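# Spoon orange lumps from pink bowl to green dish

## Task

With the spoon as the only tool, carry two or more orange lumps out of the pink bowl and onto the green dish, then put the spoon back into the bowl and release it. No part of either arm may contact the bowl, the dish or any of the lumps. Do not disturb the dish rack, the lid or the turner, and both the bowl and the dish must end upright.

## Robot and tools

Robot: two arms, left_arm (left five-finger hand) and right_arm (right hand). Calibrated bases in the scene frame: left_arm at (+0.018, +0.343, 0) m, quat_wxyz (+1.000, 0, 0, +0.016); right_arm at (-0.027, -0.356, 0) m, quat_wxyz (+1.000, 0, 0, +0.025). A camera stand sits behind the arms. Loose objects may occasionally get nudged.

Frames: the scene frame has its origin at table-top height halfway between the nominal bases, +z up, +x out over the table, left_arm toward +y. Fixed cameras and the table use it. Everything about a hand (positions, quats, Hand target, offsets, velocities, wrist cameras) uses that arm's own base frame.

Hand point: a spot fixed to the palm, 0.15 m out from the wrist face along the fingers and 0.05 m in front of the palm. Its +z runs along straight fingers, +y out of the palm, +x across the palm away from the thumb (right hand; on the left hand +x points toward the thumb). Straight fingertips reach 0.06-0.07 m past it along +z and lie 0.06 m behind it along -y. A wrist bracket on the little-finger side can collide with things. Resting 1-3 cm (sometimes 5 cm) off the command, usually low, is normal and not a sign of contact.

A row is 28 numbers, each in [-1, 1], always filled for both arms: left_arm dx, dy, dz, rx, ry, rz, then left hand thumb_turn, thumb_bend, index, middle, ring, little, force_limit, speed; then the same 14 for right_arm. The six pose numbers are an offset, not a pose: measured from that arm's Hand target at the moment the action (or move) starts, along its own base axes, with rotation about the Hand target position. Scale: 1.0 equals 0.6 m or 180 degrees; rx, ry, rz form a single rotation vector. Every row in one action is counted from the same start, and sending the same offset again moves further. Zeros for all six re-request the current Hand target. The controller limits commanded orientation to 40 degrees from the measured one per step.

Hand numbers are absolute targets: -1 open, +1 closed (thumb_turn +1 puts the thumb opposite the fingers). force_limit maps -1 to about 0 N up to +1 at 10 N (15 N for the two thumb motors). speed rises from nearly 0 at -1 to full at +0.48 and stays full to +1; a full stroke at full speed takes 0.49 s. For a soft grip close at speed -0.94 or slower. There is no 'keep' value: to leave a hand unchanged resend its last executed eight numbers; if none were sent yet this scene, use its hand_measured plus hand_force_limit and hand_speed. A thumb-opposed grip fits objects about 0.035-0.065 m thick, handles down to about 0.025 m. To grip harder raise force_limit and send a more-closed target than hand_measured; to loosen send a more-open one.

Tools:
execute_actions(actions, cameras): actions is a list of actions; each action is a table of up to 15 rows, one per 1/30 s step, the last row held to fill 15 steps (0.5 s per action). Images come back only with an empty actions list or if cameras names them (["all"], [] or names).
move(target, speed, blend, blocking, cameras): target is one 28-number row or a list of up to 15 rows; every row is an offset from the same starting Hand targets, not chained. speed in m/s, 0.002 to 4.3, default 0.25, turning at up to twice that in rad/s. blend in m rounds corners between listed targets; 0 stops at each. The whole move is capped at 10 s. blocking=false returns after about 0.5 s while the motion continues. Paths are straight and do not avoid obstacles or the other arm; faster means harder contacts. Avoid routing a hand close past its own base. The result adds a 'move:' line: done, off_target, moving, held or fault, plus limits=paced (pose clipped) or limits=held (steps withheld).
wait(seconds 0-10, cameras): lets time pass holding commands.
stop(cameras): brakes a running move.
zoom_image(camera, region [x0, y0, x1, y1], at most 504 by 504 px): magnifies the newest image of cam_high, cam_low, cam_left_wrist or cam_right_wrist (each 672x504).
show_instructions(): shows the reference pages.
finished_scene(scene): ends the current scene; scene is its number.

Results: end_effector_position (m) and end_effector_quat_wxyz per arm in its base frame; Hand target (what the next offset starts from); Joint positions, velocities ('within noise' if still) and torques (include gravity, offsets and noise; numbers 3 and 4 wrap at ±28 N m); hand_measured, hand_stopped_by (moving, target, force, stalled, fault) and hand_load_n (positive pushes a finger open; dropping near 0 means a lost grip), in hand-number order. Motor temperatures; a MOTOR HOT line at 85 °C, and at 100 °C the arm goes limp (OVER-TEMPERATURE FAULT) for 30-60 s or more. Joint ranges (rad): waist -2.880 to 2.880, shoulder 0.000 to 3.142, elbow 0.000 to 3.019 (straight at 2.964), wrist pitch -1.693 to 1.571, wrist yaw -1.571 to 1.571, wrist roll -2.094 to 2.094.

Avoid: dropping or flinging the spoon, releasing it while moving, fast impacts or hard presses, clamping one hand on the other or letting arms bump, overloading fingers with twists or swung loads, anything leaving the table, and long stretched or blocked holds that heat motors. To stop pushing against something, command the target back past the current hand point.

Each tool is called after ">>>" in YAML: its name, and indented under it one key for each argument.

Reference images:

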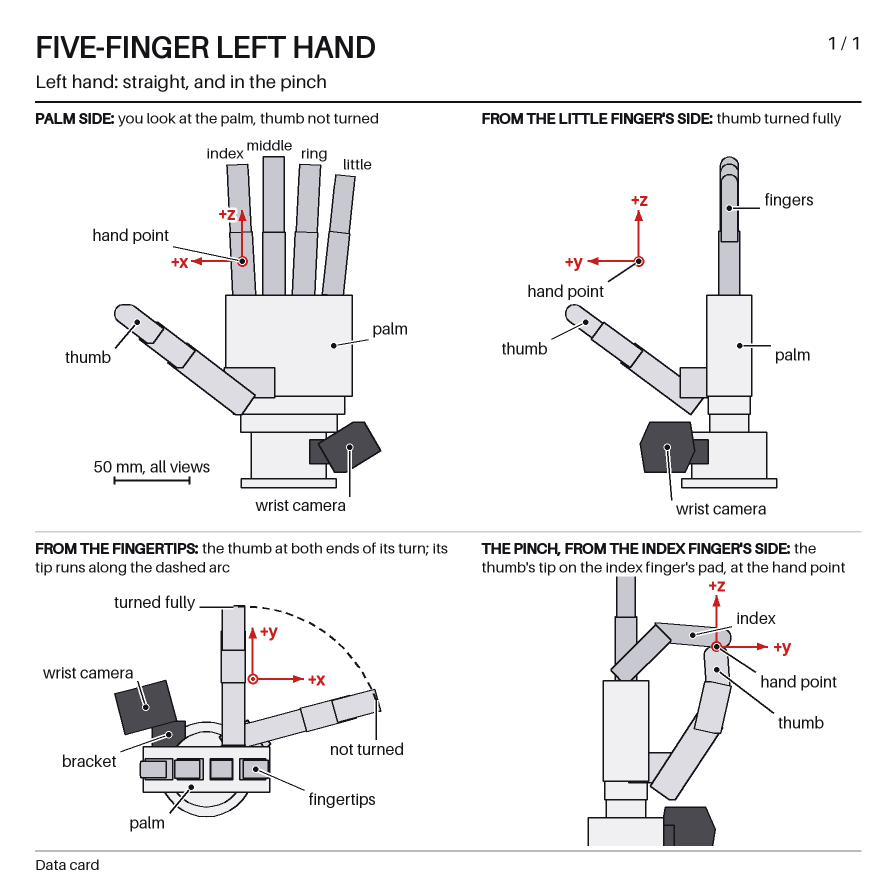

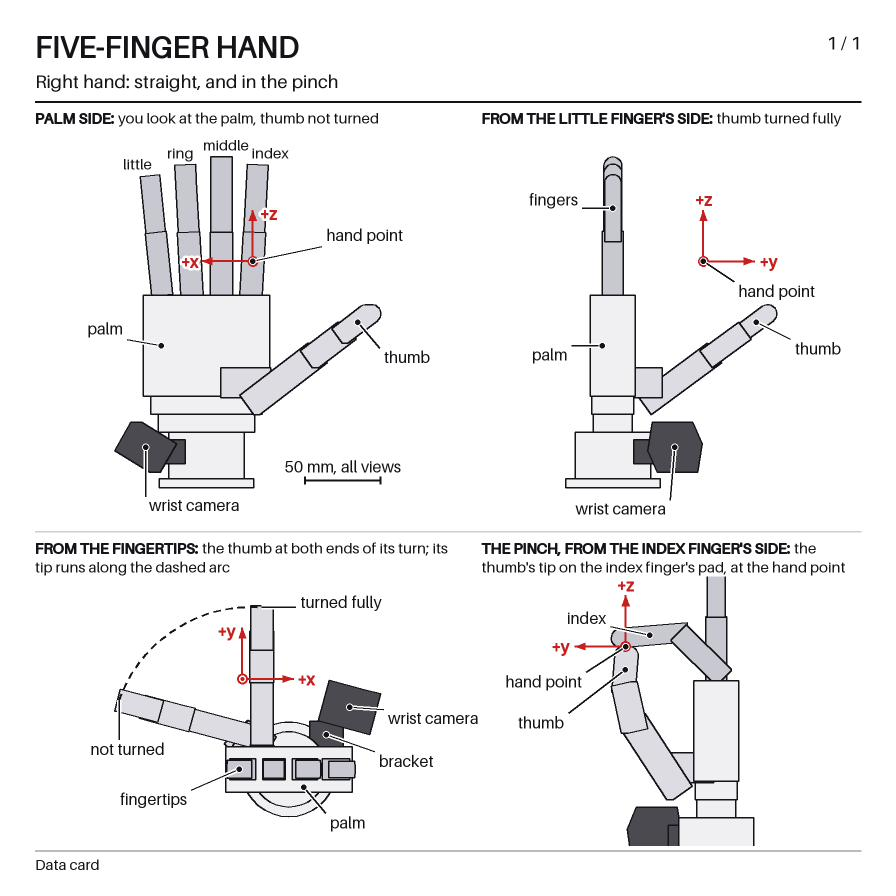

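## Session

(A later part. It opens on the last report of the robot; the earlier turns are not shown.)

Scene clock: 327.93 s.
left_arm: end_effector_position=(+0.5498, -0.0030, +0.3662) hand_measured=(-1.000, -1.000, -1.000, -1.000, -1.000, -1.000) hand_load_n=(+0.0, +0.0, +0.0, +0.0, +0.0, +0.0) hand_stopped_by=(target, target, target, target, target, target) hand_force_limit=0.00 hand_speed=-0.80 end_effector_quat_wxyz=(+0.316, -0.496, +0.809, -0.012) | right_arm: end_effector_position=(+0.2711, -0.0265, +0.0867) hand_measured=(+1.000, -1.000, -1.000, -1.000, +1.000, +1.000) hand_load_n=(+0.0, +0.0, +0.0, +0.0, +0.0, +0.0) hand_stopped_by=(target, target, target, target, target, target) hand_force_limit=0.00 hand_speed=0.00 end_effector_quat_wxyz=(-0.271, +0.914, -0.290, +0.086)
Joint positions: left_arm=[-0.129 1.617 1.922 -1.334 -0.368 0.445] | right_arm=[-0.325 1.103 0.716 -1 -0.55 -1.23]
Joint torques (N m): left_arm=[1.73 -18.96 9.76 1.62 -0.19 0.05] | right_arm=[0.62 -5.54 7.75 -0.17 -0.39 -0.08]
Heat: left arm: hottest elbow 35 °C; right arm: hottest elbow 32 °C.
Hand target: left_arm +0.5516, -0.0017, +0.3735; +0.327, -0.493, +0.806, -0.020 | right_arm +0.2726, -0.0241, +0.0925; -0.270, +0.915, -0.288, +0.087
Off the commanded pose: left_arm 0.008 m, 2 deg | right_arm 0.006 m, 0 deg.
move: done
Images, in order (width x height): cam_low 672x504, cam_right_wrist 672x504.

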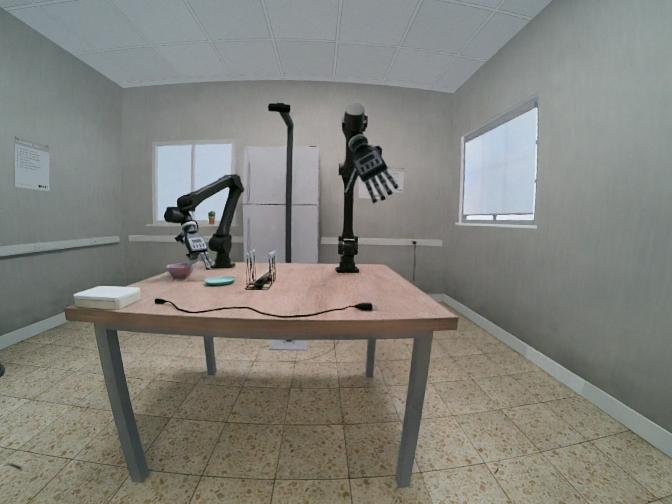

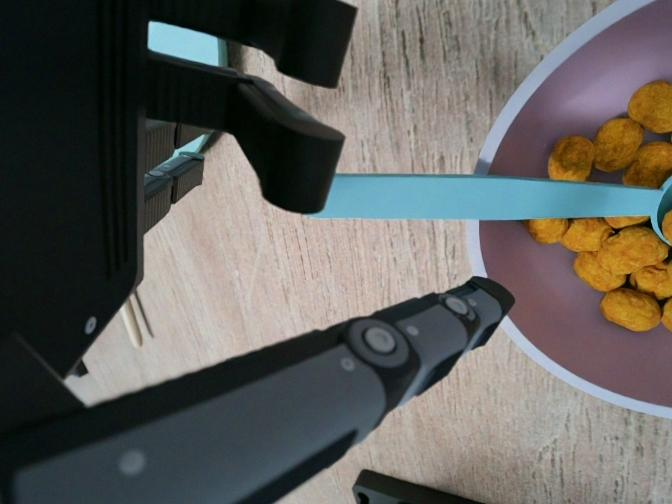

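>>> execute_actions:
  actions:
    - [[0,0,0,0,0,0,-1,-1,-1,-1,-1,-1,0,-0.8,0,0,0,0,0,0,1,0,-0.25,-0.25,1,1,-0.3,-0.7]]
    - [[0,0,0,0,0,0,-1,-1,-1,-1,-1,-1,0,-0.8,0,0,0,0,0,0,1,0,-0.25,-0.25,1,1,-0.3,-0.7]]

>>> wait:
  seconds: 1
  cameras: ["cam_low","cam_right_wrist"]

>>> zoom_image:
  camera: "cam_low"
  region: [165, 240, 225, 290]

Scene clock: 337.50 s.
left_arm: end_effector_position=(+0.5498, -0.0030, +0.3662) hand_measured=(-1.000, -1.000, -1.000, -1.000, -1.000, -1.000) hand_load_n=(+0.0, +0.0, +0.0, +0.0, +0.0, +0.0) hand_stopped_by=(target, target, target, target, target, target) hand_force_limit=0.00 hand_speed=-0.80 end_effector_quat_wxyz=(+0.316, -0.496, +0.809, -0.012) | right_arm: end_effector_position=(+0.2711, -0.0266, +0.0867) hand_measured=(+1.000, +0.000, -0.250, -0.250, +1.000, +1.000) hand_load_n=(+0.0, +0.0, +0.0, +0.0, +0.0, +0.0) hand_stopped_by=(target, target, target, target, target, target) hand_force_limit=-0.30 hand_speed=-0.70 end_effector_quat_wxyz=(-0.271, +0.914, -0.290, +0.086)
Joint positions: left_arm=[-0.129 1.617 1.922 -1.334 -0.368 0.445] | right_arm=[-0.325 1.103 0.716 -1 -0.549 -1.229]
Joint torques (N m): left_arm=[1.67 -18.9 9.76 1.63 -0.19 0.05] | right_arm=[0.44 -5.3 7.69 -0.14 -0.42 -0.08]
Heat: left arm: hottest elbow 35 °C; right arm: hottest elbow 32 °C.
Hand target: left_arm +0.5516, -0.0017, +0.3735; +0.327, -0.493, +0.806, -0.020 | right_arm +0.2727, -0.0242, +0.0925; -0.270, +0.915, -0.288, +0.087
Off the commanded pose: left_arm 0.008 m, 2 deg | right_arm 0.007 m, 0 deg.

Scene clock: 338.50 s.
left_arm: end_effector_position=(+0.5498, -0.0030, +0.3662) hand_measured=(-1.000, -1.000, -1.000, -1.000, -1.000, -1.000) hand_load_n=(+0.0, +0.0, +0.0, +0.0, +0.0, +0.0) hand_stopped_by=(target, target, target, target, target, target) hand_force_limit=0.00 hand_speed=-0.80 end_effector_quat_wxyz=(+0.316, -0.496, +0.809, -0.012) | right_arm: end_effector_position=(+0.2711, -0.0266, +0.0867) hand_measured=(+1.000, +0.000, -0.250, -0.250, +1.000, +1.000) hand_load_n=(+0.0, +0.0, +0.0, +0.0, +0.0, +0.0) hand_stopped_by=(target, target, target, target, target, target) hand_force_limit=-0.30 hand_speed=-0.70 end_effector_quat_wxyz=(-0.271, +0.914, -0.290, +0.086)
Joint positions: left_arm=[-0.129 1.617 1.922 -1.334 -0.368 0.445] | right_arm=[-0.325 1.103 0.716 -1 -0.549 -1.229]
Joint torques (N m): left_arm=[1.73 -18.96 9.74 1.65 -0.19 0.06] | right_arm=[0.73 -5.6 7.71 -0.18 -0.4 -0.1]
Heat: left arm: hottest elbow 35 °C; right arm: hottest elbow 32 °C.
Hand target: left_arm +0.5516, -0.0017, +0.3735; +0.327, -0.493, +0.806, -0.020 | right_arm +0.2727, -0.0242, +0.0925; -0.270, +0.915, -0.288, +0.087
Off the commanded pose: left_arm 0.008 m, 2 deg | right_arm 0.007 m, 0 deg.
wait: 1.00 s; at rest by 0.17 s
Images, in order (width x height): cam_low 672x504, cam_right_wrist 672x504.

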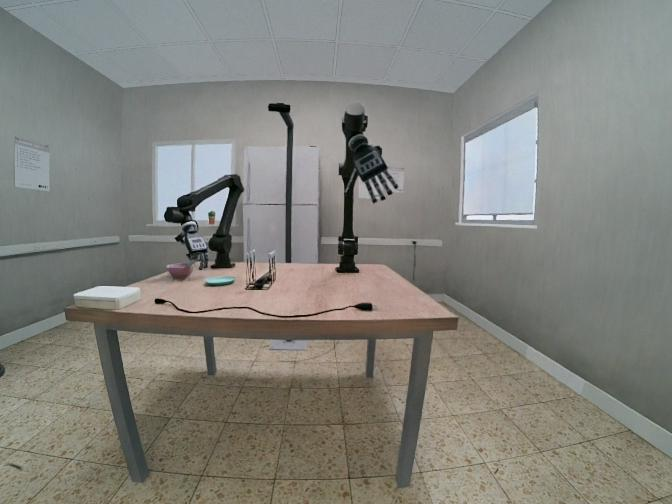

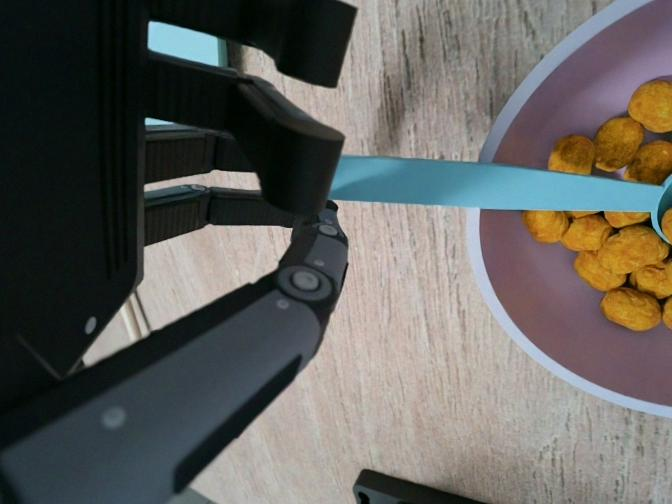

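Scaled by 8.400 from the camera's 672x504 image, which has a finer 960x720 frame.

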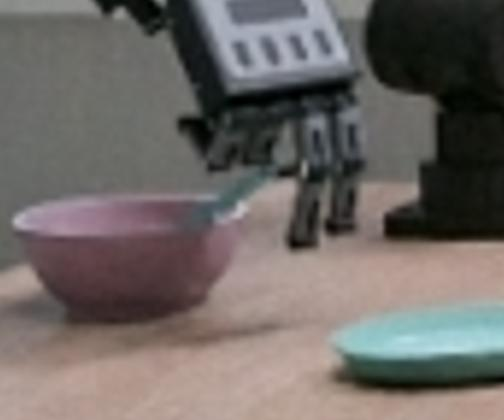

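>>> execute_actions:
  actions:
    - [[0,0,0,0,0,0,-1,-1,-1,-1,-1,-1,0,-0.8,0,0,0,0,0,0,1,-1,-0.25,-0.25,1,1,-0.3,-0.7]]
    - [[0,0,0,0,0,0,-1,-1,-1,-1,-1,-1,0,-0.8,0,0,0,0,0,0,1,-1,-1,-1,1,1,-0.3,-0.5]]

>>> move:
  target:
    - [0,0,0,0,0,0,-1,-1,-1,-1,-1,-1,0,-0.8,0.0075,-0.014,0.0115,0,0,0,1,-1,-1,-1,1,1,-0.3,-0.5]
  speed: 0.04
  cameras: ["cam_low","cam_right_wrist"]

>>> zoom_image:
  camera: "cam_low"
  region: [165, 240, 225, 290]

Scene clock: 362.57 s.
left_arm: end_effector_position=(+0.5498, -0.0030, +0.3662) hand_measured=(-1.000, -1.000, -1.000, -1.000, -1.000, -1.000) hand_load_n=(+0.0, +0.0, +0.0, +0.0, +0.0, +0.0) hand_stopped_by=(target, target, target, target, target, target) hand_force_limit=0.00 hand_speed=-0.80 end_effector_quat_wxyz=(+0.316, -0.496, +0.809, -0.012) | right_arm: end_effector_position=(+0.2711, -0.0265, +0.0867) hand_measured=(+1.000, -1.000, -1.000, -1.000, +1.000, +1.000) hand_load_n=(+0.0, +0.0, +0.0, +0.0, +0.0, +0.5) hand_stopped_by=(target, target, target, target, target, target) hand_force_limit=-0.30 hand_speed=-0.50 end_effector_quat_wxyz=(-0.271, +0.914, -0.290, +0.086)
Joint positions: left_arm=[-0.129 1.617 1.922 -1.334 -0.368 0.445] | right_arm=[-0.325 1.103 0.716 -1 -0.549 -1.229]
Joint torques (N m): left_arm=[1.73 -19.02 9.76 1.65 -0.18 0.05] | right_arm=[0.32 -5.71 7.72 -0.09 -0.41 -0.08]
Heat: left arm: hottest elbow 35 °C; right arm: hottest elbow 32 °C.
Hand target: left_arm +0.5516, -0.0017, +0.3735; +0.327, -0.493, +0.806, -0.020 | right_arm +0.2727, -0.0241, +0.0925; -0.270, +0.915, -0.288, +0.087
Off the commanded pose: left_arm 0.008 m, 2 deg | right_arm 0.006 m, 0 deg.

Scene clock: 363.50 s.
left_arm: end_effector_position=(+0.5498, -0.0030, +0.3662) hand_measured=(-1.000, -1.000, -1.000, -1.000, -1.000, -1.000) hand_load_n=(+0.0, +0.0, +0.0, +0.0, +0.0, +0.0) hand_stopped_by=(target, target, target, target, target, target) hand_force_limit=0.00 hand_speed=-0.80 end_effector_quat_wxyz=(+0.316, -0.496, +0.809, -0.012) | right_arm: end_effector_position=(+0.2642, -0.0253, +0.0866) hand_measured=(+1.000, -1.000, -1.000, -1.000, +1.000, +1.000) hand_load_n=(+0.0, +0.0, +0.0, -0.5, +0.0, +0.0) hand_stopped_by=(target, target, target, target, target, target) hand_force_limit=-0.30 hand_speed=-0.50 end_effector_quat_wxyz=(-0.270, +0.915, -0.291, +0.074)
Joint positions: left_arm=[-0.129 1.617 1.922 -1.334 -0.368 0.445] | right_arm=[-0.327 1.103 0.716 -1.028 -0.549 -1.239]
Joint torques (N m): left_arm=[1.79 -19.02 9.76 1.63 -0.19 0.05] | right_arm=[-1.44 -4.48 9.96 -0.14 -0.55 -0.2]
Heat: left arm: hottest elbow 35 °C; right arm: hottest elbow 32 °C.
Hand target: left_arm +0.5516, -0.0017, +0.3735; +0.327, -0.493, +0.806, -0.020 | right_arm +0.2772, -0.0325, +0.0994; -0.270, +0.915, -0.288, +0.087
Off the commanded pose: left_arm 0.008 m, 2 deg | right_arm 0.020 m, 1 deg.
move: off_target (right_arm)
Images, in order (width x height): cam_low 672x504, cam_right_wrist 672x504.

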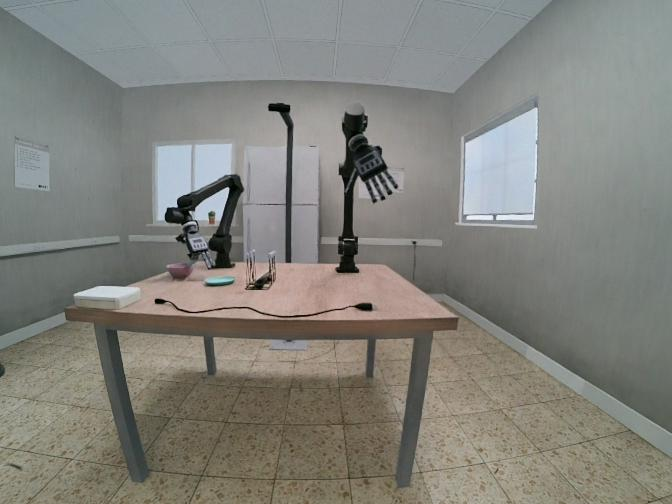

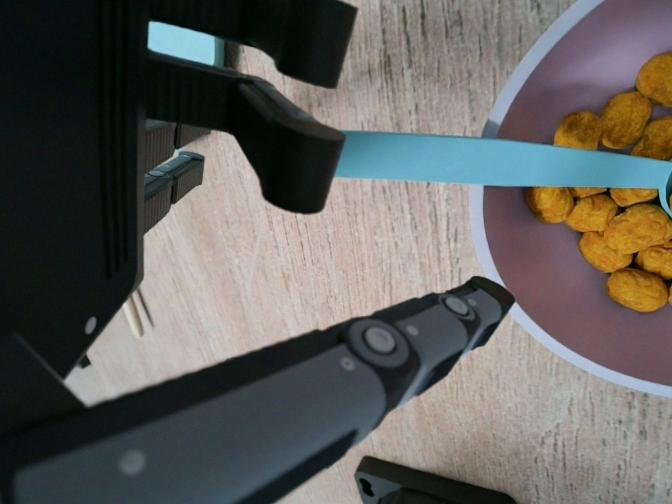

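Scaled by 8.400 from the camera's 672x504 image, which has a finer 960x720 frame.

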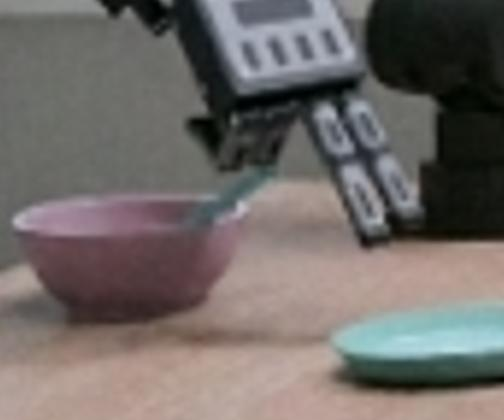

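>>> move:
  target:
    - [0,0,0,0,0,0,-1,-1,-1,-1,-1,-1,0,-0.8,0.0007,-0.006,0.051,0,0,0,1,-1,-1,-1,1,1,-0.3,-0.5]
    - [0,0,0,0,0,0,-1,-1,-1,-1,-1,-1,0,-0.8,0.0013,-0.0075,-0.0167,0,0,0,1,-1,-1,-1,1,1,-0.3,-0.5]
  speed: 0.05
  cameras: ["cam_low","cam_right_wrist"]

>>> zoom_image:
  camera: "cam_low"
  region: [165, 240, 225, 290]

>>> zoom_image:
  camera: "cam_right_wrist"
  region: [250, 60, 672, 300]

Scene clock: 377.70 s.
left_arm: end_effector_position=(+0.5498, -0.0030, +0.3662) hand_measured=(-1.000, -1.000, -1.000, -1.000, -1.000, -1.000) hand_load_n=(+0.0, +0.0, +0.0, +0.0, +0.0, +0.0) hand_stopped_by=(target, target, target, target, target, target) hand_force_limit=0.00 hand_speed=-0.80 end_effector_quat_wxyz=(+0.316, -0.496, +0.809, -0.012) | right_arm: end_effector_position=(+0.2764, -0.0335, +0.0934) hand_measured=(+1.000, -1.000, -1.000, -1.000, +1.000, +1.000) hand_load_n=(+0.0, +0.0, +0.0, +0.0, +0.0, +0.0) hand_stopped_by=(target, target, target, target, target, target) hand_force_limit=-0.30 hand_speed=-0.50 end_effector_quat_wxyz=(-0.270, +0.915, -0.287, +0.084)
Joint positions: left_arm=[-0.129 1.617 1.922 -1.334 -0.368 0.445] | right_arm=[-0.34 1.124 0.751 -1.03 -0.551 -1.256]
Joint torques (N m): left_arm=[1.73 -18.96 9.76 1.65 -0.19 0.05] | right_arm=[-1.67 -4.78 6.48 0.9 -0.55 -0.21]
Heat: left arm: hottest elbow 35 °C; right arm: hottest elbow 33 °C.
Hand target: left_arm +0.5516, -0.0017, +0.3735; +0.327, -0.493, +0.806, -0.020 | right_arm +0.2779, -0.0370, +0.0894; -0.271, +0.915, -0.288, +0.087
Off the commanded pose: left_arm 0.008 m, 2 deg | right_arm 0.006 m, 0 deg.
move: done
Images, in order (width x height): cam_low 672x504, cam_right_wrist 672x504.

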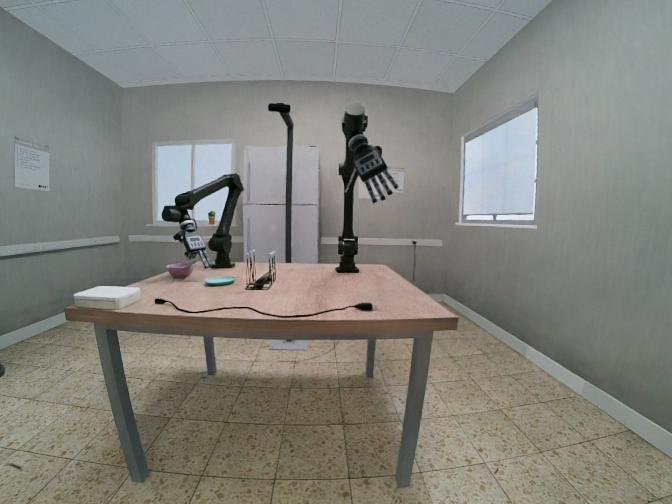

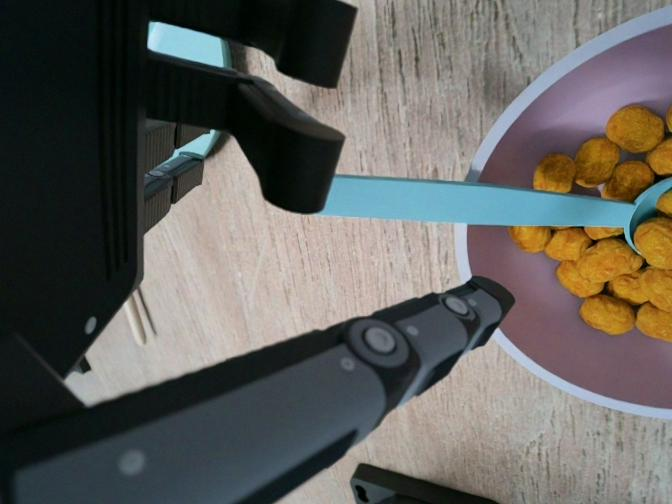

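Scaled by 8.400 from the camera's 672x504 image, which has a finer 960x720 frame.

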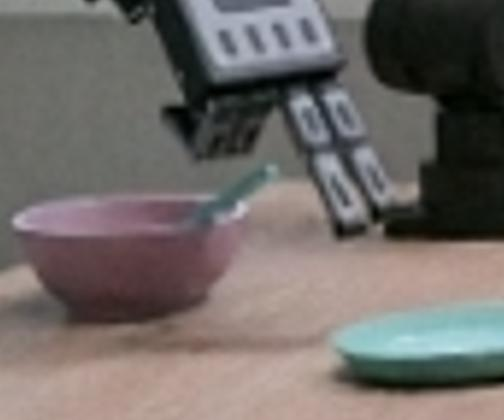

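Scaled by 1.194 from the camera's 672x504 image, which has a finer 960x720 frame.

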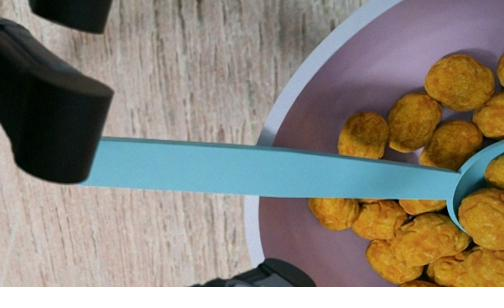

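>>> execute_actions:
  actions:
    - [[0,0,0,0,0,0,-1,-1,-1,-1,-1,-1,0,-0.8,0,0,0,0,0,0,1,-0.1,-1,-1,1,1,-0.6,-0.6]]
    - [[0,0,0,0,0,0,-1,-1,-1,-1,-1,-1,0,-0.8,0,0,0,0,0,0,1,-0.1,-1,-1,1,1,-0.6,-0.6]]

>>> wait:
  seconds: 0.5
  cameras: ["cam_low","cam_right_wrist"]

>>> zoom_image:
  camera: "cam_right_wrist"
  region: [250, 120, 450, 300]

Scene clock: 388.20 s.
left_arm: end_effector_position=(+0.5498, -0.0030, +0.3662) hand_measured=(-1.000, -1.000, -1.000, -1.000, -1.000, -1.000) hand_load_n=(-0.5, +0.0, +0.0, +0.0, +0.0, +0.0) hand_stopped_by=(target, target, target, target, target, target) hand_force_limit=0.00 hand_speed=-0.80 end_effector_quat_wxyz=(+0.316, -0.496, +0.809, -0.012) | right_arm: end_effector_position=(+0.2764, -0.0335, +0.0934) hand_measured=(+1.000, -0.100, -1.000, -1.000, +1.000, +1.000) hand_load_n=(+0.0, +0.0, +0.0, -0.5, +0.0, +0.0) hand_stopped_by=(target, target, target, target, target, target) hand_force_limit=-0.60 hand_speed=-0.60 end_effector_quat_wxyz=(-0.270, +0.915, -0.287, +0.084)
Joint positions: left_arm=[-0.129 1.617 1.922 -1.334 -0.368 0.445] | right_arm=[-0.34 1.124 0.751 -1.03 -0.551 -1.256]
Joint torques (N m): left_arm=[1.67 -19.02 9.74 1.63 -0.19 0.05] | right_arm=[-1.67 -4.89 6.48 0.94 -0.54 -0.23]
Heat: left arm: hottest elbow 35 °C; right arm: hottest elbow 33 °C.
Hand target: left_arm +0.5516, -0.0017, +0.3735; +0.327, -0.493, +0.806, -0.020 | right_arm +0.2779, -0.0370, +0.0894; -0.270, +0.915, -0.288, +0.087
Off the commanded pose: left_arm 0.008 m, 2 deg | right_arm 0.006 m, 0 deg.

Scene clock: 388.70 s.
left_arm: end_effector_position=(+0.5498, -0.0030, +0.3662) hand_measured=(-1.000, -1.000, -1.000, -1.000, -1.000, -1.000) hand_load_n=(+0.0, +0.0, +0.0, +0.0, +0.0, +0.0) hand_stopped_by=(target, target, target, target, target, target) hand_force_limit=0.00 hand_speed=-0.80 end_effector_quat_wxyz=(+0.316, -0.496, +0.809, -0.012) | right_arm: end_effector_position=(+0.2764, -0.0335, +0.0934) hand_measured=(+1.000, -0.100, -1.000, -1.000, +1.000, +1.000) hand_load_n=(+0.0, +0.0, +0.0, +0.0, +0.0, +0.0) hand_stopped_by=(target, target, target, target, target, target) hand_force_limit=-0.60 hand_speed=-0.60 end_effector_quat_wxyz=(-0.270, +0.915, -0.287, +0.084)
Joint positions: left_arm=[-0.129 1.617 1.922 -1.334 -0.368 0.445] | right_arm=[-0.34 1.124 0.751 -1.03 -0.551 -1.256]
Joint torques (N m): left_arm=[1.73 -18.96 9.76 1.63 -0.19 0.05] | right_arm=[-1.79 -4.72 6.48 0.91 -0.57 -0.22]
Heat: left arm: hottest elbow 35 °C; right arm: hottest elbow 33 °C.
Hand target: left_arm +0.5516, -0.0017, +0.3735; +0.327, -0.493, +0.806, -0.020 | right_arm +0.2779, -0.0370, +0.0894; -0.270, +0.915, -0.288, +0.087
Off the commanded pose: left_arm 0.008 m, 2 deg | right_arm 0.006 m, 0 deg.
wait: 0.50 s; at rest by 0.17 s
Images, in order (width x height): cam_low 672x504, cam_right_wrist 672x504.

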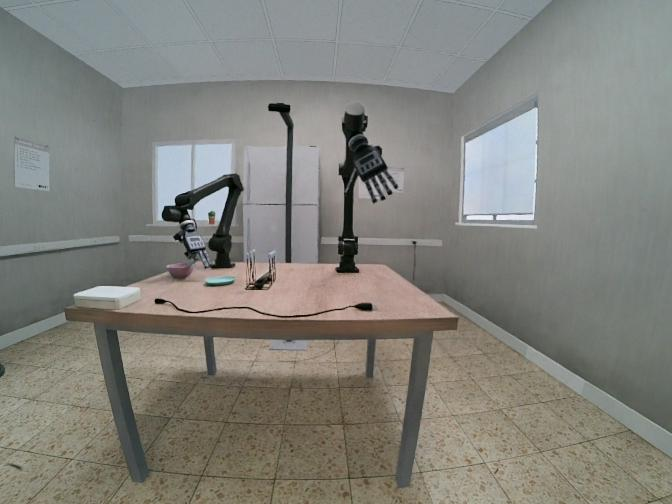

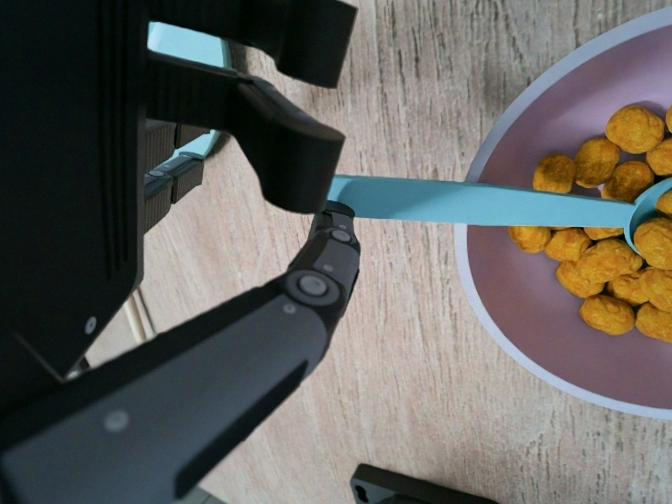

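Scaled by 2.520 from the camera's 672x504 image, which has a finer 960x720 frame.

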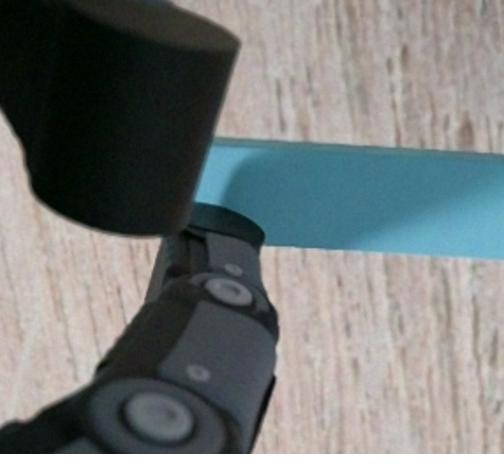

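>>> execute_actions:
  actions:
    - [[0,0,0,0,0,0,-1,-1,-1,-1,-1,-1,0,-0.8,0,0,0,0,0,0,1,0,-0.25,-0.25,1,1,-0.4,-0.7]]
    - [[0,0,0,0,0,0,-1,-1,-1,-1,-1,-1,0,-0.8,0,0,0,0,0,0,1,0,-0.25,-0.25,1,1,-0.4,-0.7]]

>>> wait:
  seconds: 1.5
  cameras: ["cam_low","cam_right_wrist"]

>>> zoom_image:
  camera: "cam_right_wrist"
  region: [250, 120, 450, 300]

>>> zoom_image:
  camera: "cam_low"
  region: [165, 240, 225, 290]

Scene clock: 399.53 s.
left_arm: end_effector_position=(+0.5498, -0.0030, +0.3662) hand_measured=(-1.000, -1.000, -1.000, -1.000, -1.000, -1.000) hand_load_n=(+0.0, +0.5, +0.0, +0.0, +0.0, +0.0) hand_stopped_by=(target, target, target, target, target, target) hand_force_limit=0.00 hand_speed=-0.80 end_effector_quat_wxyz=(+0.316, -0.496, +0.809, -0.012) | right_arm: end_effector_position=(+0.2765, -0.0335, +0.0934) hand_measured=(+1.000, +0.000, -0.250, -0.250, +1.000, +1.000) hand_load_n=(+0.0, +0.0, +0.5, +0.0, +0.0, +0.0) hand_stopped_by=(target, target, target, target, target, target) hand_force_limit=-0.40 hand_speed=-0.70 end_effector_quat_wxyz=(-0.270, +0.915, -0.287, +0.084)
Joint positions: left_arm=[-0.129 1.617 1.922 -1.334 -0.368 0.445] | right_arm=[-0.34 1.124 0.751 -1.03 -0.551 -1.257]
Joint torques (N m): left_arm=[1.73 -19.02 9.76 1.65 -0.19 0.05] | right_arm=[-1.73 -4.78 6.48 0.95 -0.55 -0.24]
Heat: left arm: hottest elbow 35 °C; right arm: hottest elbow 33 °C.
Hand target: left_arm +0.5516, -0.0017, +0.3735; +0.327, -0.493, +0.806, -0.020 | right_arm +0.2779, -0.0370, +0.0894; -0.270, +0.915, -0.288, +0.087
Off the commanded pose: left_arm 0.008 m, 2 deg | right_arm 0.006 m, 0 deg.

Scene clock: 401.03 s.
left_arm: end_effector_position=(+0.5498, -0.0030, +0.3662) hand_measured=(-1.000, -1.000, -1.000, -1.000, -1.000, -1.000) hand_load_n=(+0.0, +0.0, +0.0, +0.0, +0.0, +0.0) hand_stopped_by=(target, target, target, target, target, target) hand_force_limit=0.00 hand_speed=-0.80 end_effector_quat_wxyz=(+0.316, -0.496, +0.809, -0.012) | right_arm: end_effector_position=(+0.2765, -0.0335, +0.0934) hand_measured=(+1.000, +0.000, -0.250, -0.250, +1.000, +1.000) hand_load_n=(-0.5, +0.0, +0.5, +0.0, +0.0, +0.0) hand_stopped_by=(target, target, target, target, target, target) hand_force_limit=-0.40 hand_speed=-0.70 end_effector_quat_wxyz=(-0.270, +0.915, -0.287, +0.084)
Joint positions: left_arm=[-0.129 1.617 1.922 -1.334 -0.368 0.445] | right_arm=[-0.34 1.124 0.751 -1.03 -0.551 -1.257]
Joint torques (N m): left_arm=[1.67 -19.08 9.74 1.65 -0.19 0.05] | right_arm=[-1.49 -4.66 6.48 0.98 -0.55 -0.24]
Heat: left arm: hottest elbow 35 °C; right arm: hottest elbow 33 °C.
Hand target: left_arm +0.5516, -0.0017, +0.3735; +0.327, -0.493, +0.806, -0.020 | right_arm +0.2779, -0.0370, +0.0894; -0.270, +0.915, -0.288, +0.087
Off the commanded pose: left_arm 0.008 m, 2 deg | right_arm 0.006 m, 0 deg.
wait: 1.50 s; at rest by 0.17 s
Images, in order (width x height): cam_low 672x504, cam_right_wrist 672x504.

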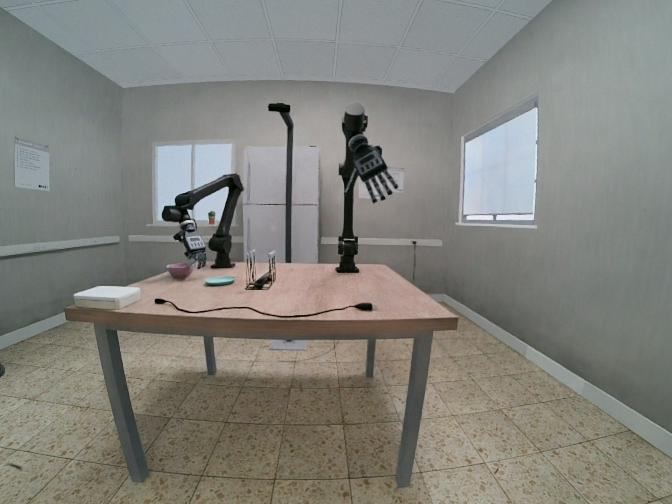

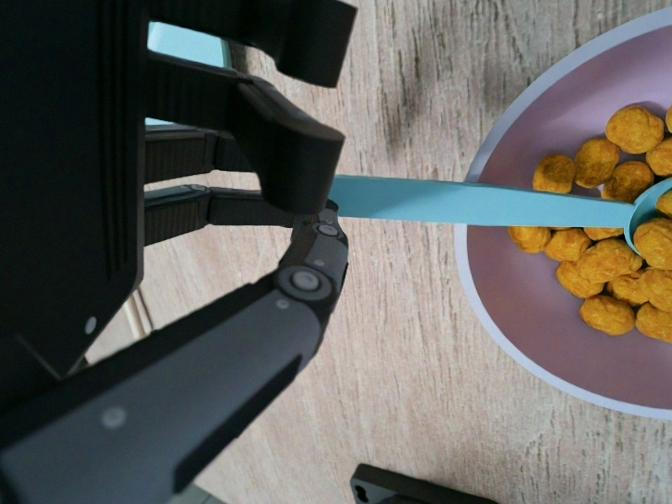

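Scaled by 2.520 from the camera's 672x504 image, which has a finer 960x720 frame.

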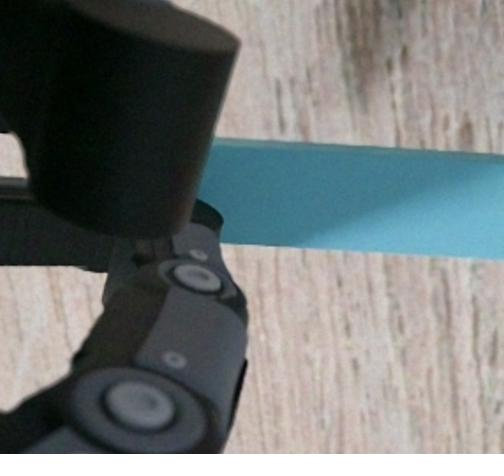

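Scaled by 8.400 from the camera's 672x504 image, which has a finer 960x720 frame.

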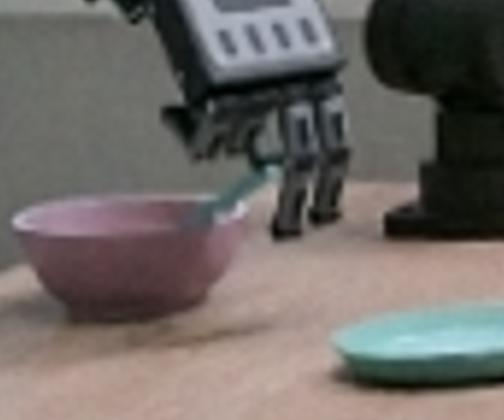

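>>> execute_actions:
  actions:
    - [[0,0,0,0,0,0,-1,-1,-1,-1,-1,-1,0,-0.8,0,0,0,0,0,0,1,0,0.4,0.4,1,1,-0.4,-0.9]]
    - [[0,0,0,0,0,0,-1,-1,-1,-1,-1,-1,0,-0.8,0,0,0,0,0,0,1,0,0.4,0.4,1,1,-0.4,-0.9]]

>>> wait:
  seconds: 3
  cameras: ["cam_low","cam_right_wrist"]

>>> zoom_image:
  camera: "cam_right_wrist"
  region: [250, 60, 672, 300]

>>> zoom_image:
  camera: "cam_low"
  region: [165, 240, 225, 290]

Scene clock: 407.97 s.
left_arm: end_effector_position=(+0.5498, -0.0030, +0.3662) hand_measured=(-1.000, -1.000, -1.000, -1.000, -1.000, -1.000) hand_load_n=(+0.0, +0.0, +0.0, +0.0, +0.0, +0.0) hand_stopped_by=(target, target, target, target, target, target) hand_force_limit=0.00 hand_speed=-0.80 end_effector_quat_wxyz=(+0.316, -0.496, +0.809, -0.012) | right_arm: end_effector_position=(+0.2765, -0.0334, +0.0934) hand_measured=(+1.000, +0.000, +0.232, +0.120, +1.000, +1.000) hand_load_n=(+1.0, +2.5, +4.5, +4.5, +0.0, +0.0) hand_stopped_by=(target, target, force, force, target, target) hand_force_limit=-0.40 hand_speed=-0.90 end_effector_quat_wxyz=(-0.271, +0.915, -0.287, +0.084)
Joint positions: left_arm=[-0.129 1.617 1.922 -1.334 -0.368 0.445] | right_arm=[-0.34 1.124 0.751 -1.03 -0.552 -1.257]
Joint torques (N m): left_arm=[1.67 -18.9 9.76 1.63 -0.19 0.05] | right_arm=[-1.32 -5.01 6.52 0.91 -0.5 -0.22]
Heat: left arm: hottest elbow 35 °C; right arm: hottest elbow 33 °C.
Hand target: left_arm +0.5516, -0.0017, +0.3735; +0.327, -0.493, +0.806, -0.020 | right_arm +0.2779, -0.0370, +0.0894; -0.271, +0.915, -0.288, +0.087
Off the commanded pose: left_arm 0.008 m, 2 deg | right_arm 0.006 m, 0 deg.

Scene clock: 410.97 s.
left_arm: end_effector_position=(+0.5498, -0.0030, +0.3662) hand_measured=(-1.000, -1.000, -1.000, -1.000, -1.000, -1.000) hand_load_n=(+0.0, +0.0, +0.0, +0.0, -0.5, +0.0) hand_stopped_by=(target, target, target, target, target, target) hand_force_limit=0.00 hand_speed=-0.80 end_effector_quat_wxyz=(+0.316, -0.496, +0.809, -0.012) | right_arm: end_effector_position=(+0.2765, -0.0334, +0.0934) hand_measured=(+1.000, +0.000, +0.232, +0.120, +1.000, +1.000) hand_load_n=(+1.0, +2.5, +4.5, +4.5, +0.0, +0.0) hand_stopped_by=(target, target, force, force, target, target) hand_force_limit=-0.40 hand_speed=-0.90 end_effector_quat_wxyz=(-0.271, +0.915, -0.287, +0.084)
Joint positions: left_arm=[-0.129 1.617 1.922 -1.334 -0.368 0.445] | right_arm=[-0.34 1.124 0.751 -1.03 -0.552 -1.257]
Joint torques (N m): left_arm=[1.73 -19.02 9.76 1.63 -0.19 0.05] | right_arm=[-1.38 -4.72 6.48 0.99 -0.53 -0.23]
Heat: left arm: hottest elbow 35 °C; right arm: hottest elbow 33 °C.
Hand target: left_arm +0.5516, -0.0017, +0.3735; +0.327, -0.493, +0.806, -0.020 | right_arm +0.2779, -0.0370, +0.0894; -0.271, +0.915, -0.288, +0.087
Off the commanded pose: left_arm 0.008 m, 2 deg | right_arm 0.006 m, 0 deg.
wait: 3.00 s; at rest by 0.17 s
Images, in order (width x height): cam_low 672x504, cam_right_wrist 672x504.

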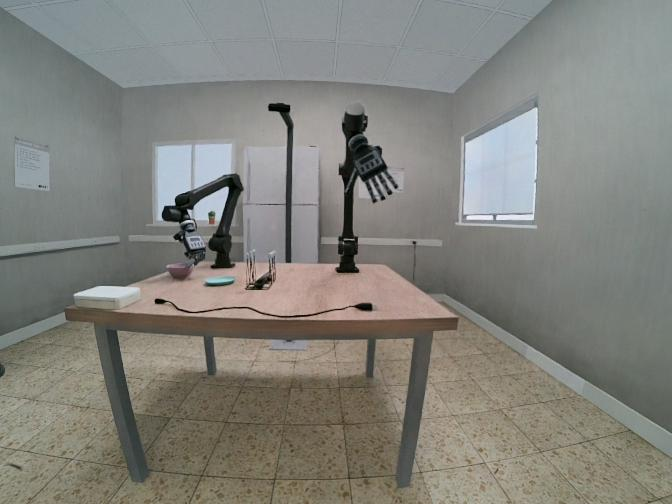

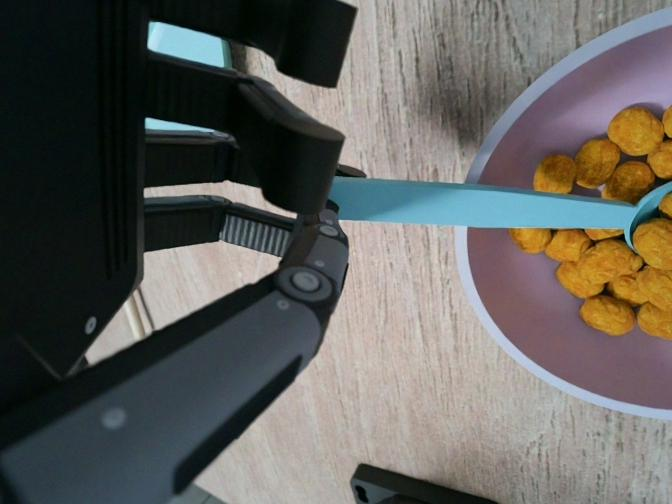

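Scaled by 1.194 from the camera's 672x504 image, which has a finer 960x720 frame.

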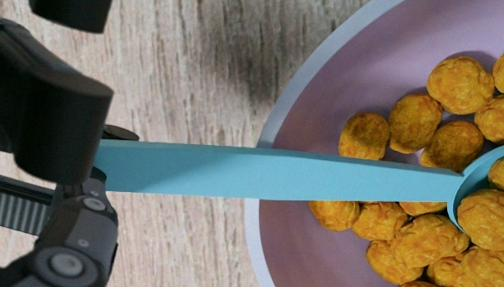

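Scaled by 8.400 from the camera's 672x504 image, which has a finer 960x720 frame.

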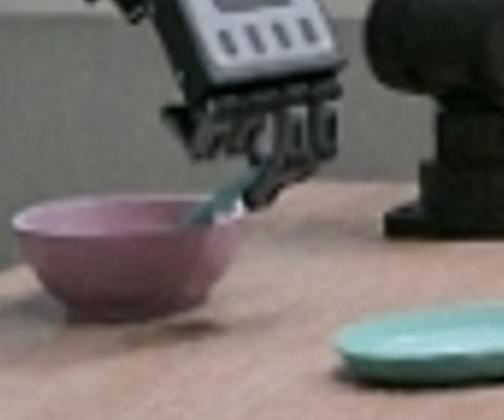

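>>> move:
  target:
    - [0,0,0,0,0,0,-1,-1,-1,-1,-1,-1,0,-0.8,0.0113,0.0313,0.0467,-0.172,0.0626,0,1,0,0.4,0.4,1,1,-0.4,-0.9]
  speed: 0.06
  cameras: ["cam_high","cam_low","cam_right_wrist"]

>>> zoom_image:
  camera: "cam_high"
  region: [110, 150, 290, 290]

>>> zoom_image:
  camera: "cam_low"
  region: [155, 230, 245, 300]

Scene clock: 432.77 s.
left_arm: end_effector_position=(+0.5498, -0.0030, +0.3662) hand_measured=(-1.000, -1.000, -1.000, -1.000, -1.000, -1.000) hand_load_n=(+0.0, +0.0, +0.0, +0.0, +0.5, +0.0) hand_stopped_by=(target, target, target, target, target, target) hand_force_limit=0.00 hand_speed=-0.80 end_effector_quat_wxyz=(+0.316, -0.496, +0.809, -0.012) | right_arm: end_effector_position=(+0.2691, -0.0225, +0.1037) hand_measured=(+1.000, +0.000, +0.232, +0.122, +1.000, +1.000) hand_load_n=(+0.5, +2.0, +4.5, +2.0, +0.0, -0.5) hand_stopped_by=(target, target, force, force, target, target) hand_force_limit=-0.40 hand_speed=-0.90 end_effector_quat_wxyz=(+0.016, +0.958, -0.280, +0.059)
Joint positions: left_arm=[-0.129 1.617 1.922 -1.334 -0.368 0.445] | right_arm=[0.08 1.186 0.83 -1.116 0.071 -0.926]
Joint torques (N m): left_arm=[1.73 -19.02 9.76 1.66 -0.19 0.05] | right_arm=[0.56 -5.25 10.48 -0.27 0.11 -0.11]
Heat: left arm: hottest elbow 35 °C; right arm: hottest elbow 34 °C.
Hand target: left_arm +0.5516, -0.0017, +0.3735; +0.327, -0.493, +0.806, -0.020 | right_arm +0.2847, -0.0183, +0.1174; +0.012, +0.958, -0.279, +0.071
Off the commanded pose: left_arm 0.008 m, 2 deg | right_arm 0.021 m, 1 deg.
move: off_target (right_arm)
Images, in order (width x height): cam_high 672x504, cam_low 672x504, cam_right_wrist 672x504.

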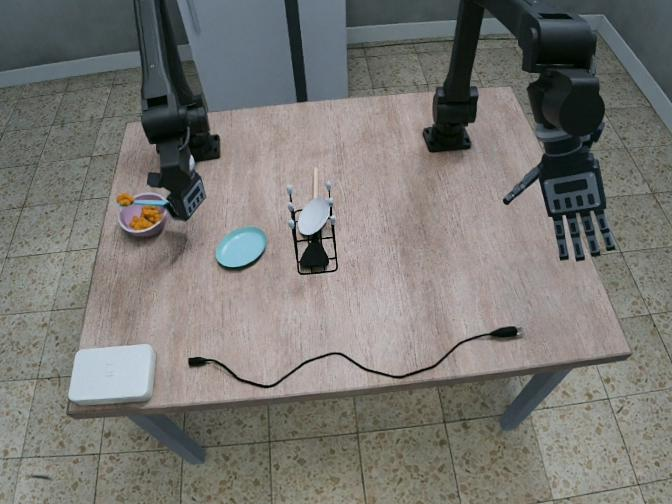

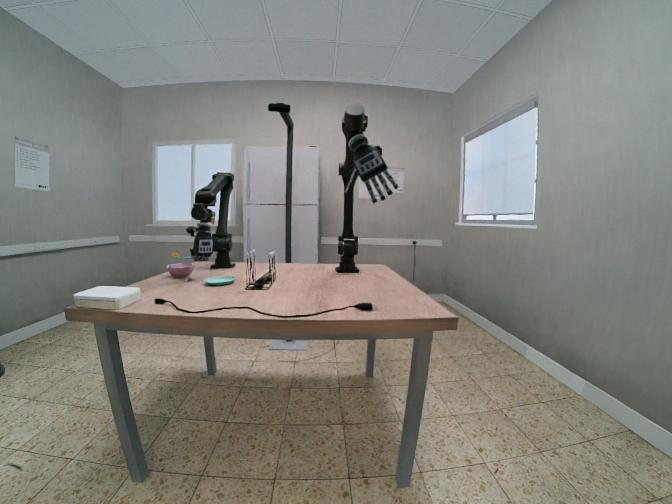

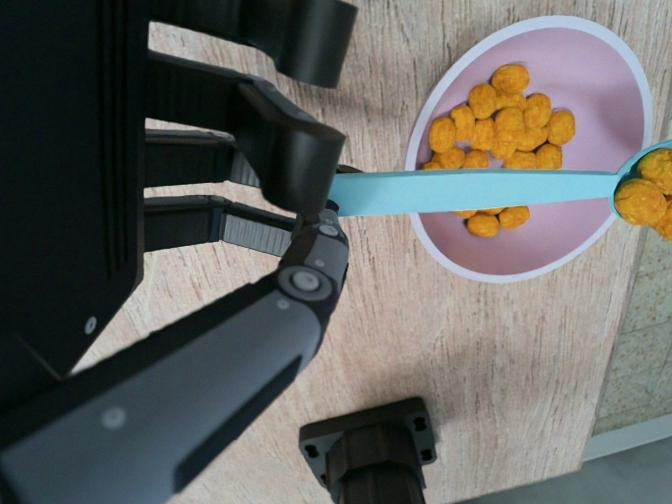

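Scaled by 2.800 from the camera's 672x504 image, which has a finer 960x720 frame.

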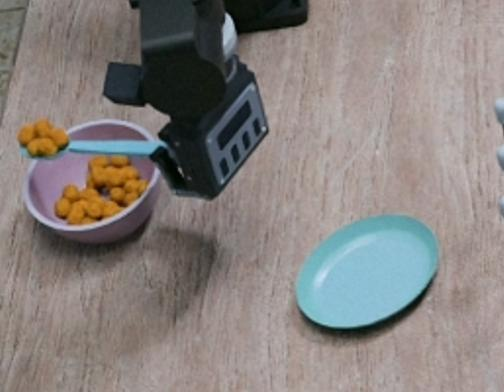

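Scaled by 5.600 from the camera's 672x504 image, which has a finer 960x720 frame.

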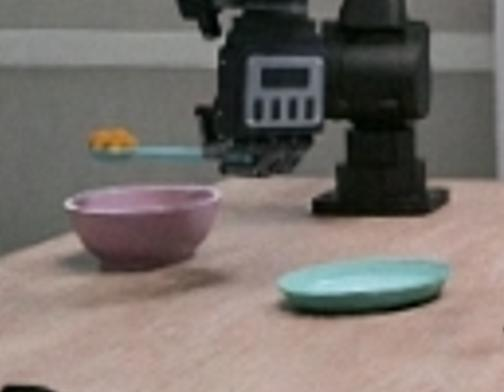

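>>> move:
  target:
    - [0,0,0,0,0,0,-1,-1,-1,-1,-1,-1,0,-0.8,0,0,0.113,0,0,0,1,0,0.4,0.4,1,1,-0.4,-0.9]
    - [0,0,0,0,0,0,-1,-1,-1,-1,-1,-1,0,-0.8,0.3355,0.2588,0.121,0,0,-0.4167,1,0,0.4,0.4,1,1,-0.4,-0.9]
  speed: 0.09
  blend: 0.03
  cameras: ["cam_high","cam_low","cam_right_wrist"]

>>> zoom_image:
  camera: "cam_high"
  region: [180, 180, 320, 320]

>>> zoom_image:
  camera: "cam_low"
  region: [165, 210, 285, 300]

Scene clock: 481.83 s.
left_arm: end_effector_position=(+0.5498, -0.0030, +0.3662) hand_measured=(-1.000, -1.000, -1.000, -1.000, -1.000, -1.000) hand_load_n=(+0.0, +0.0, +0.0, +0.0, +0.0, +0.0) hand_stopped_by=(target, target, target, target, target, target) hand_force_limit=0.00 hand_speed=-0.80 end_effector_quat_wxyz=(+0.316, -0.496, +0.809, -0.012) | right_arm: end_effector_position=(+0.4750, +0.1288, +0.1804) hand_measured=(+1.000, +0.000, +0.232, +0.122, +1.000, +1.000) hand_load_n=(+0.0, +2.0, +4.5, +2.0, +0.0, +0.5) hand_stopped_by=(target, target, force, force, target, target) hand_force_limit=-0.40 hand_speed=-0.90 end_effector_quat_wxyz=(-0.063, -0.589, +0.804, -0.045)
Joint positions: left_arm=[-0.129 1.617 1.922 -1.334 -0.368 0.445] | right_arm=[0.205 1.787 1.694 -1.557 0.134 0.516]
Joint torques (N m): left_arm=[1.67 -19.02 9.76 1.63 -0.19 0.05] | right_arm=[0.21 -13.1 10.73 -0.76 -0.08 -0.08]
Motor temperatures (°C): left_arm=[19 29 35 22 19 20] | right_arm=[21 21 39 20 20 19]
Heat: left arm: hottest elbow 35 °C; right arm: hottest elbow 39 °C.
Hand target: left_arm +0.5516, -0.0017, +0.3735; +0.327, -0.493, +0.806, -0.020 | right_arm +0.4860, +0.1371, +0.1898; -0.053, -0.590, +0.804, -0.049
Off the commanded pose: left_arm 0.008 m, 2 deg | right_arm 0.017 m, 1 deg.
move: off_target (right_arm)
Images, in order (width x height): cam_high 672x504, cam_low 672x504, cam_right_wrist 672x504.

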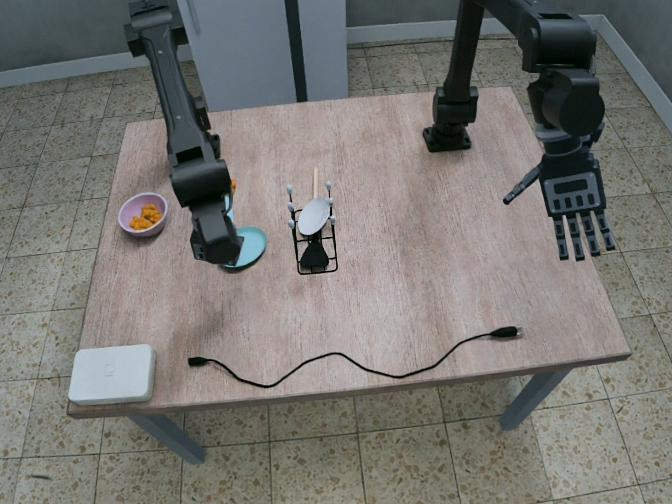

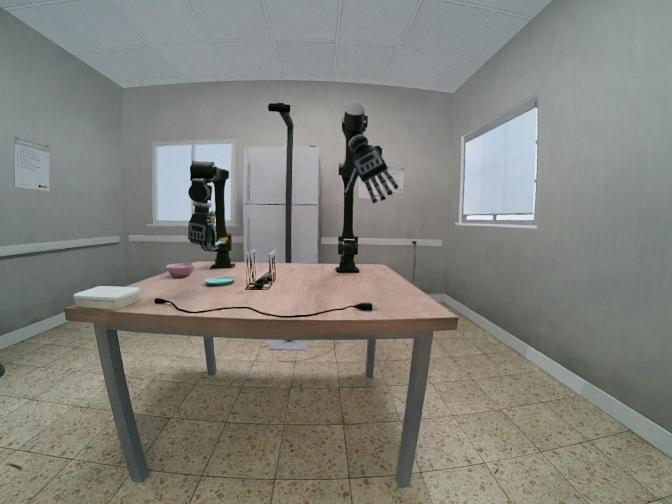

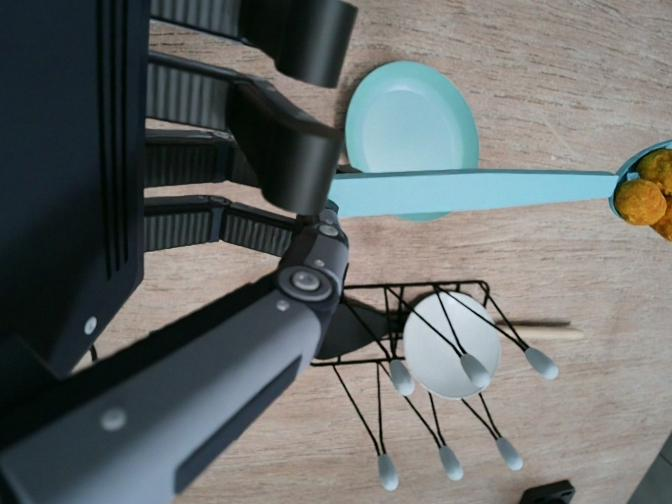

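Scaled by 3.600 from the camera's 672x504 image, which has a finer 960x720 frame.

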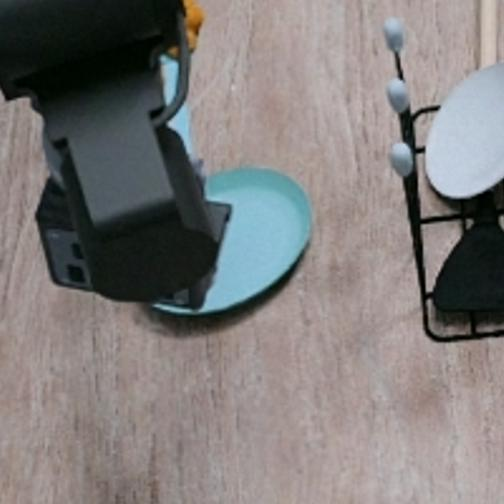

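Scaled by 4.200 from the camera's 672x504 image, which has a finer 960x720 frame.

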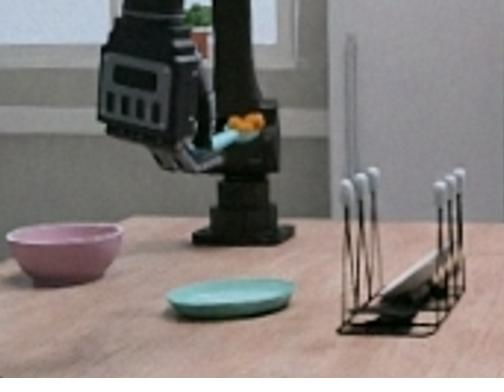

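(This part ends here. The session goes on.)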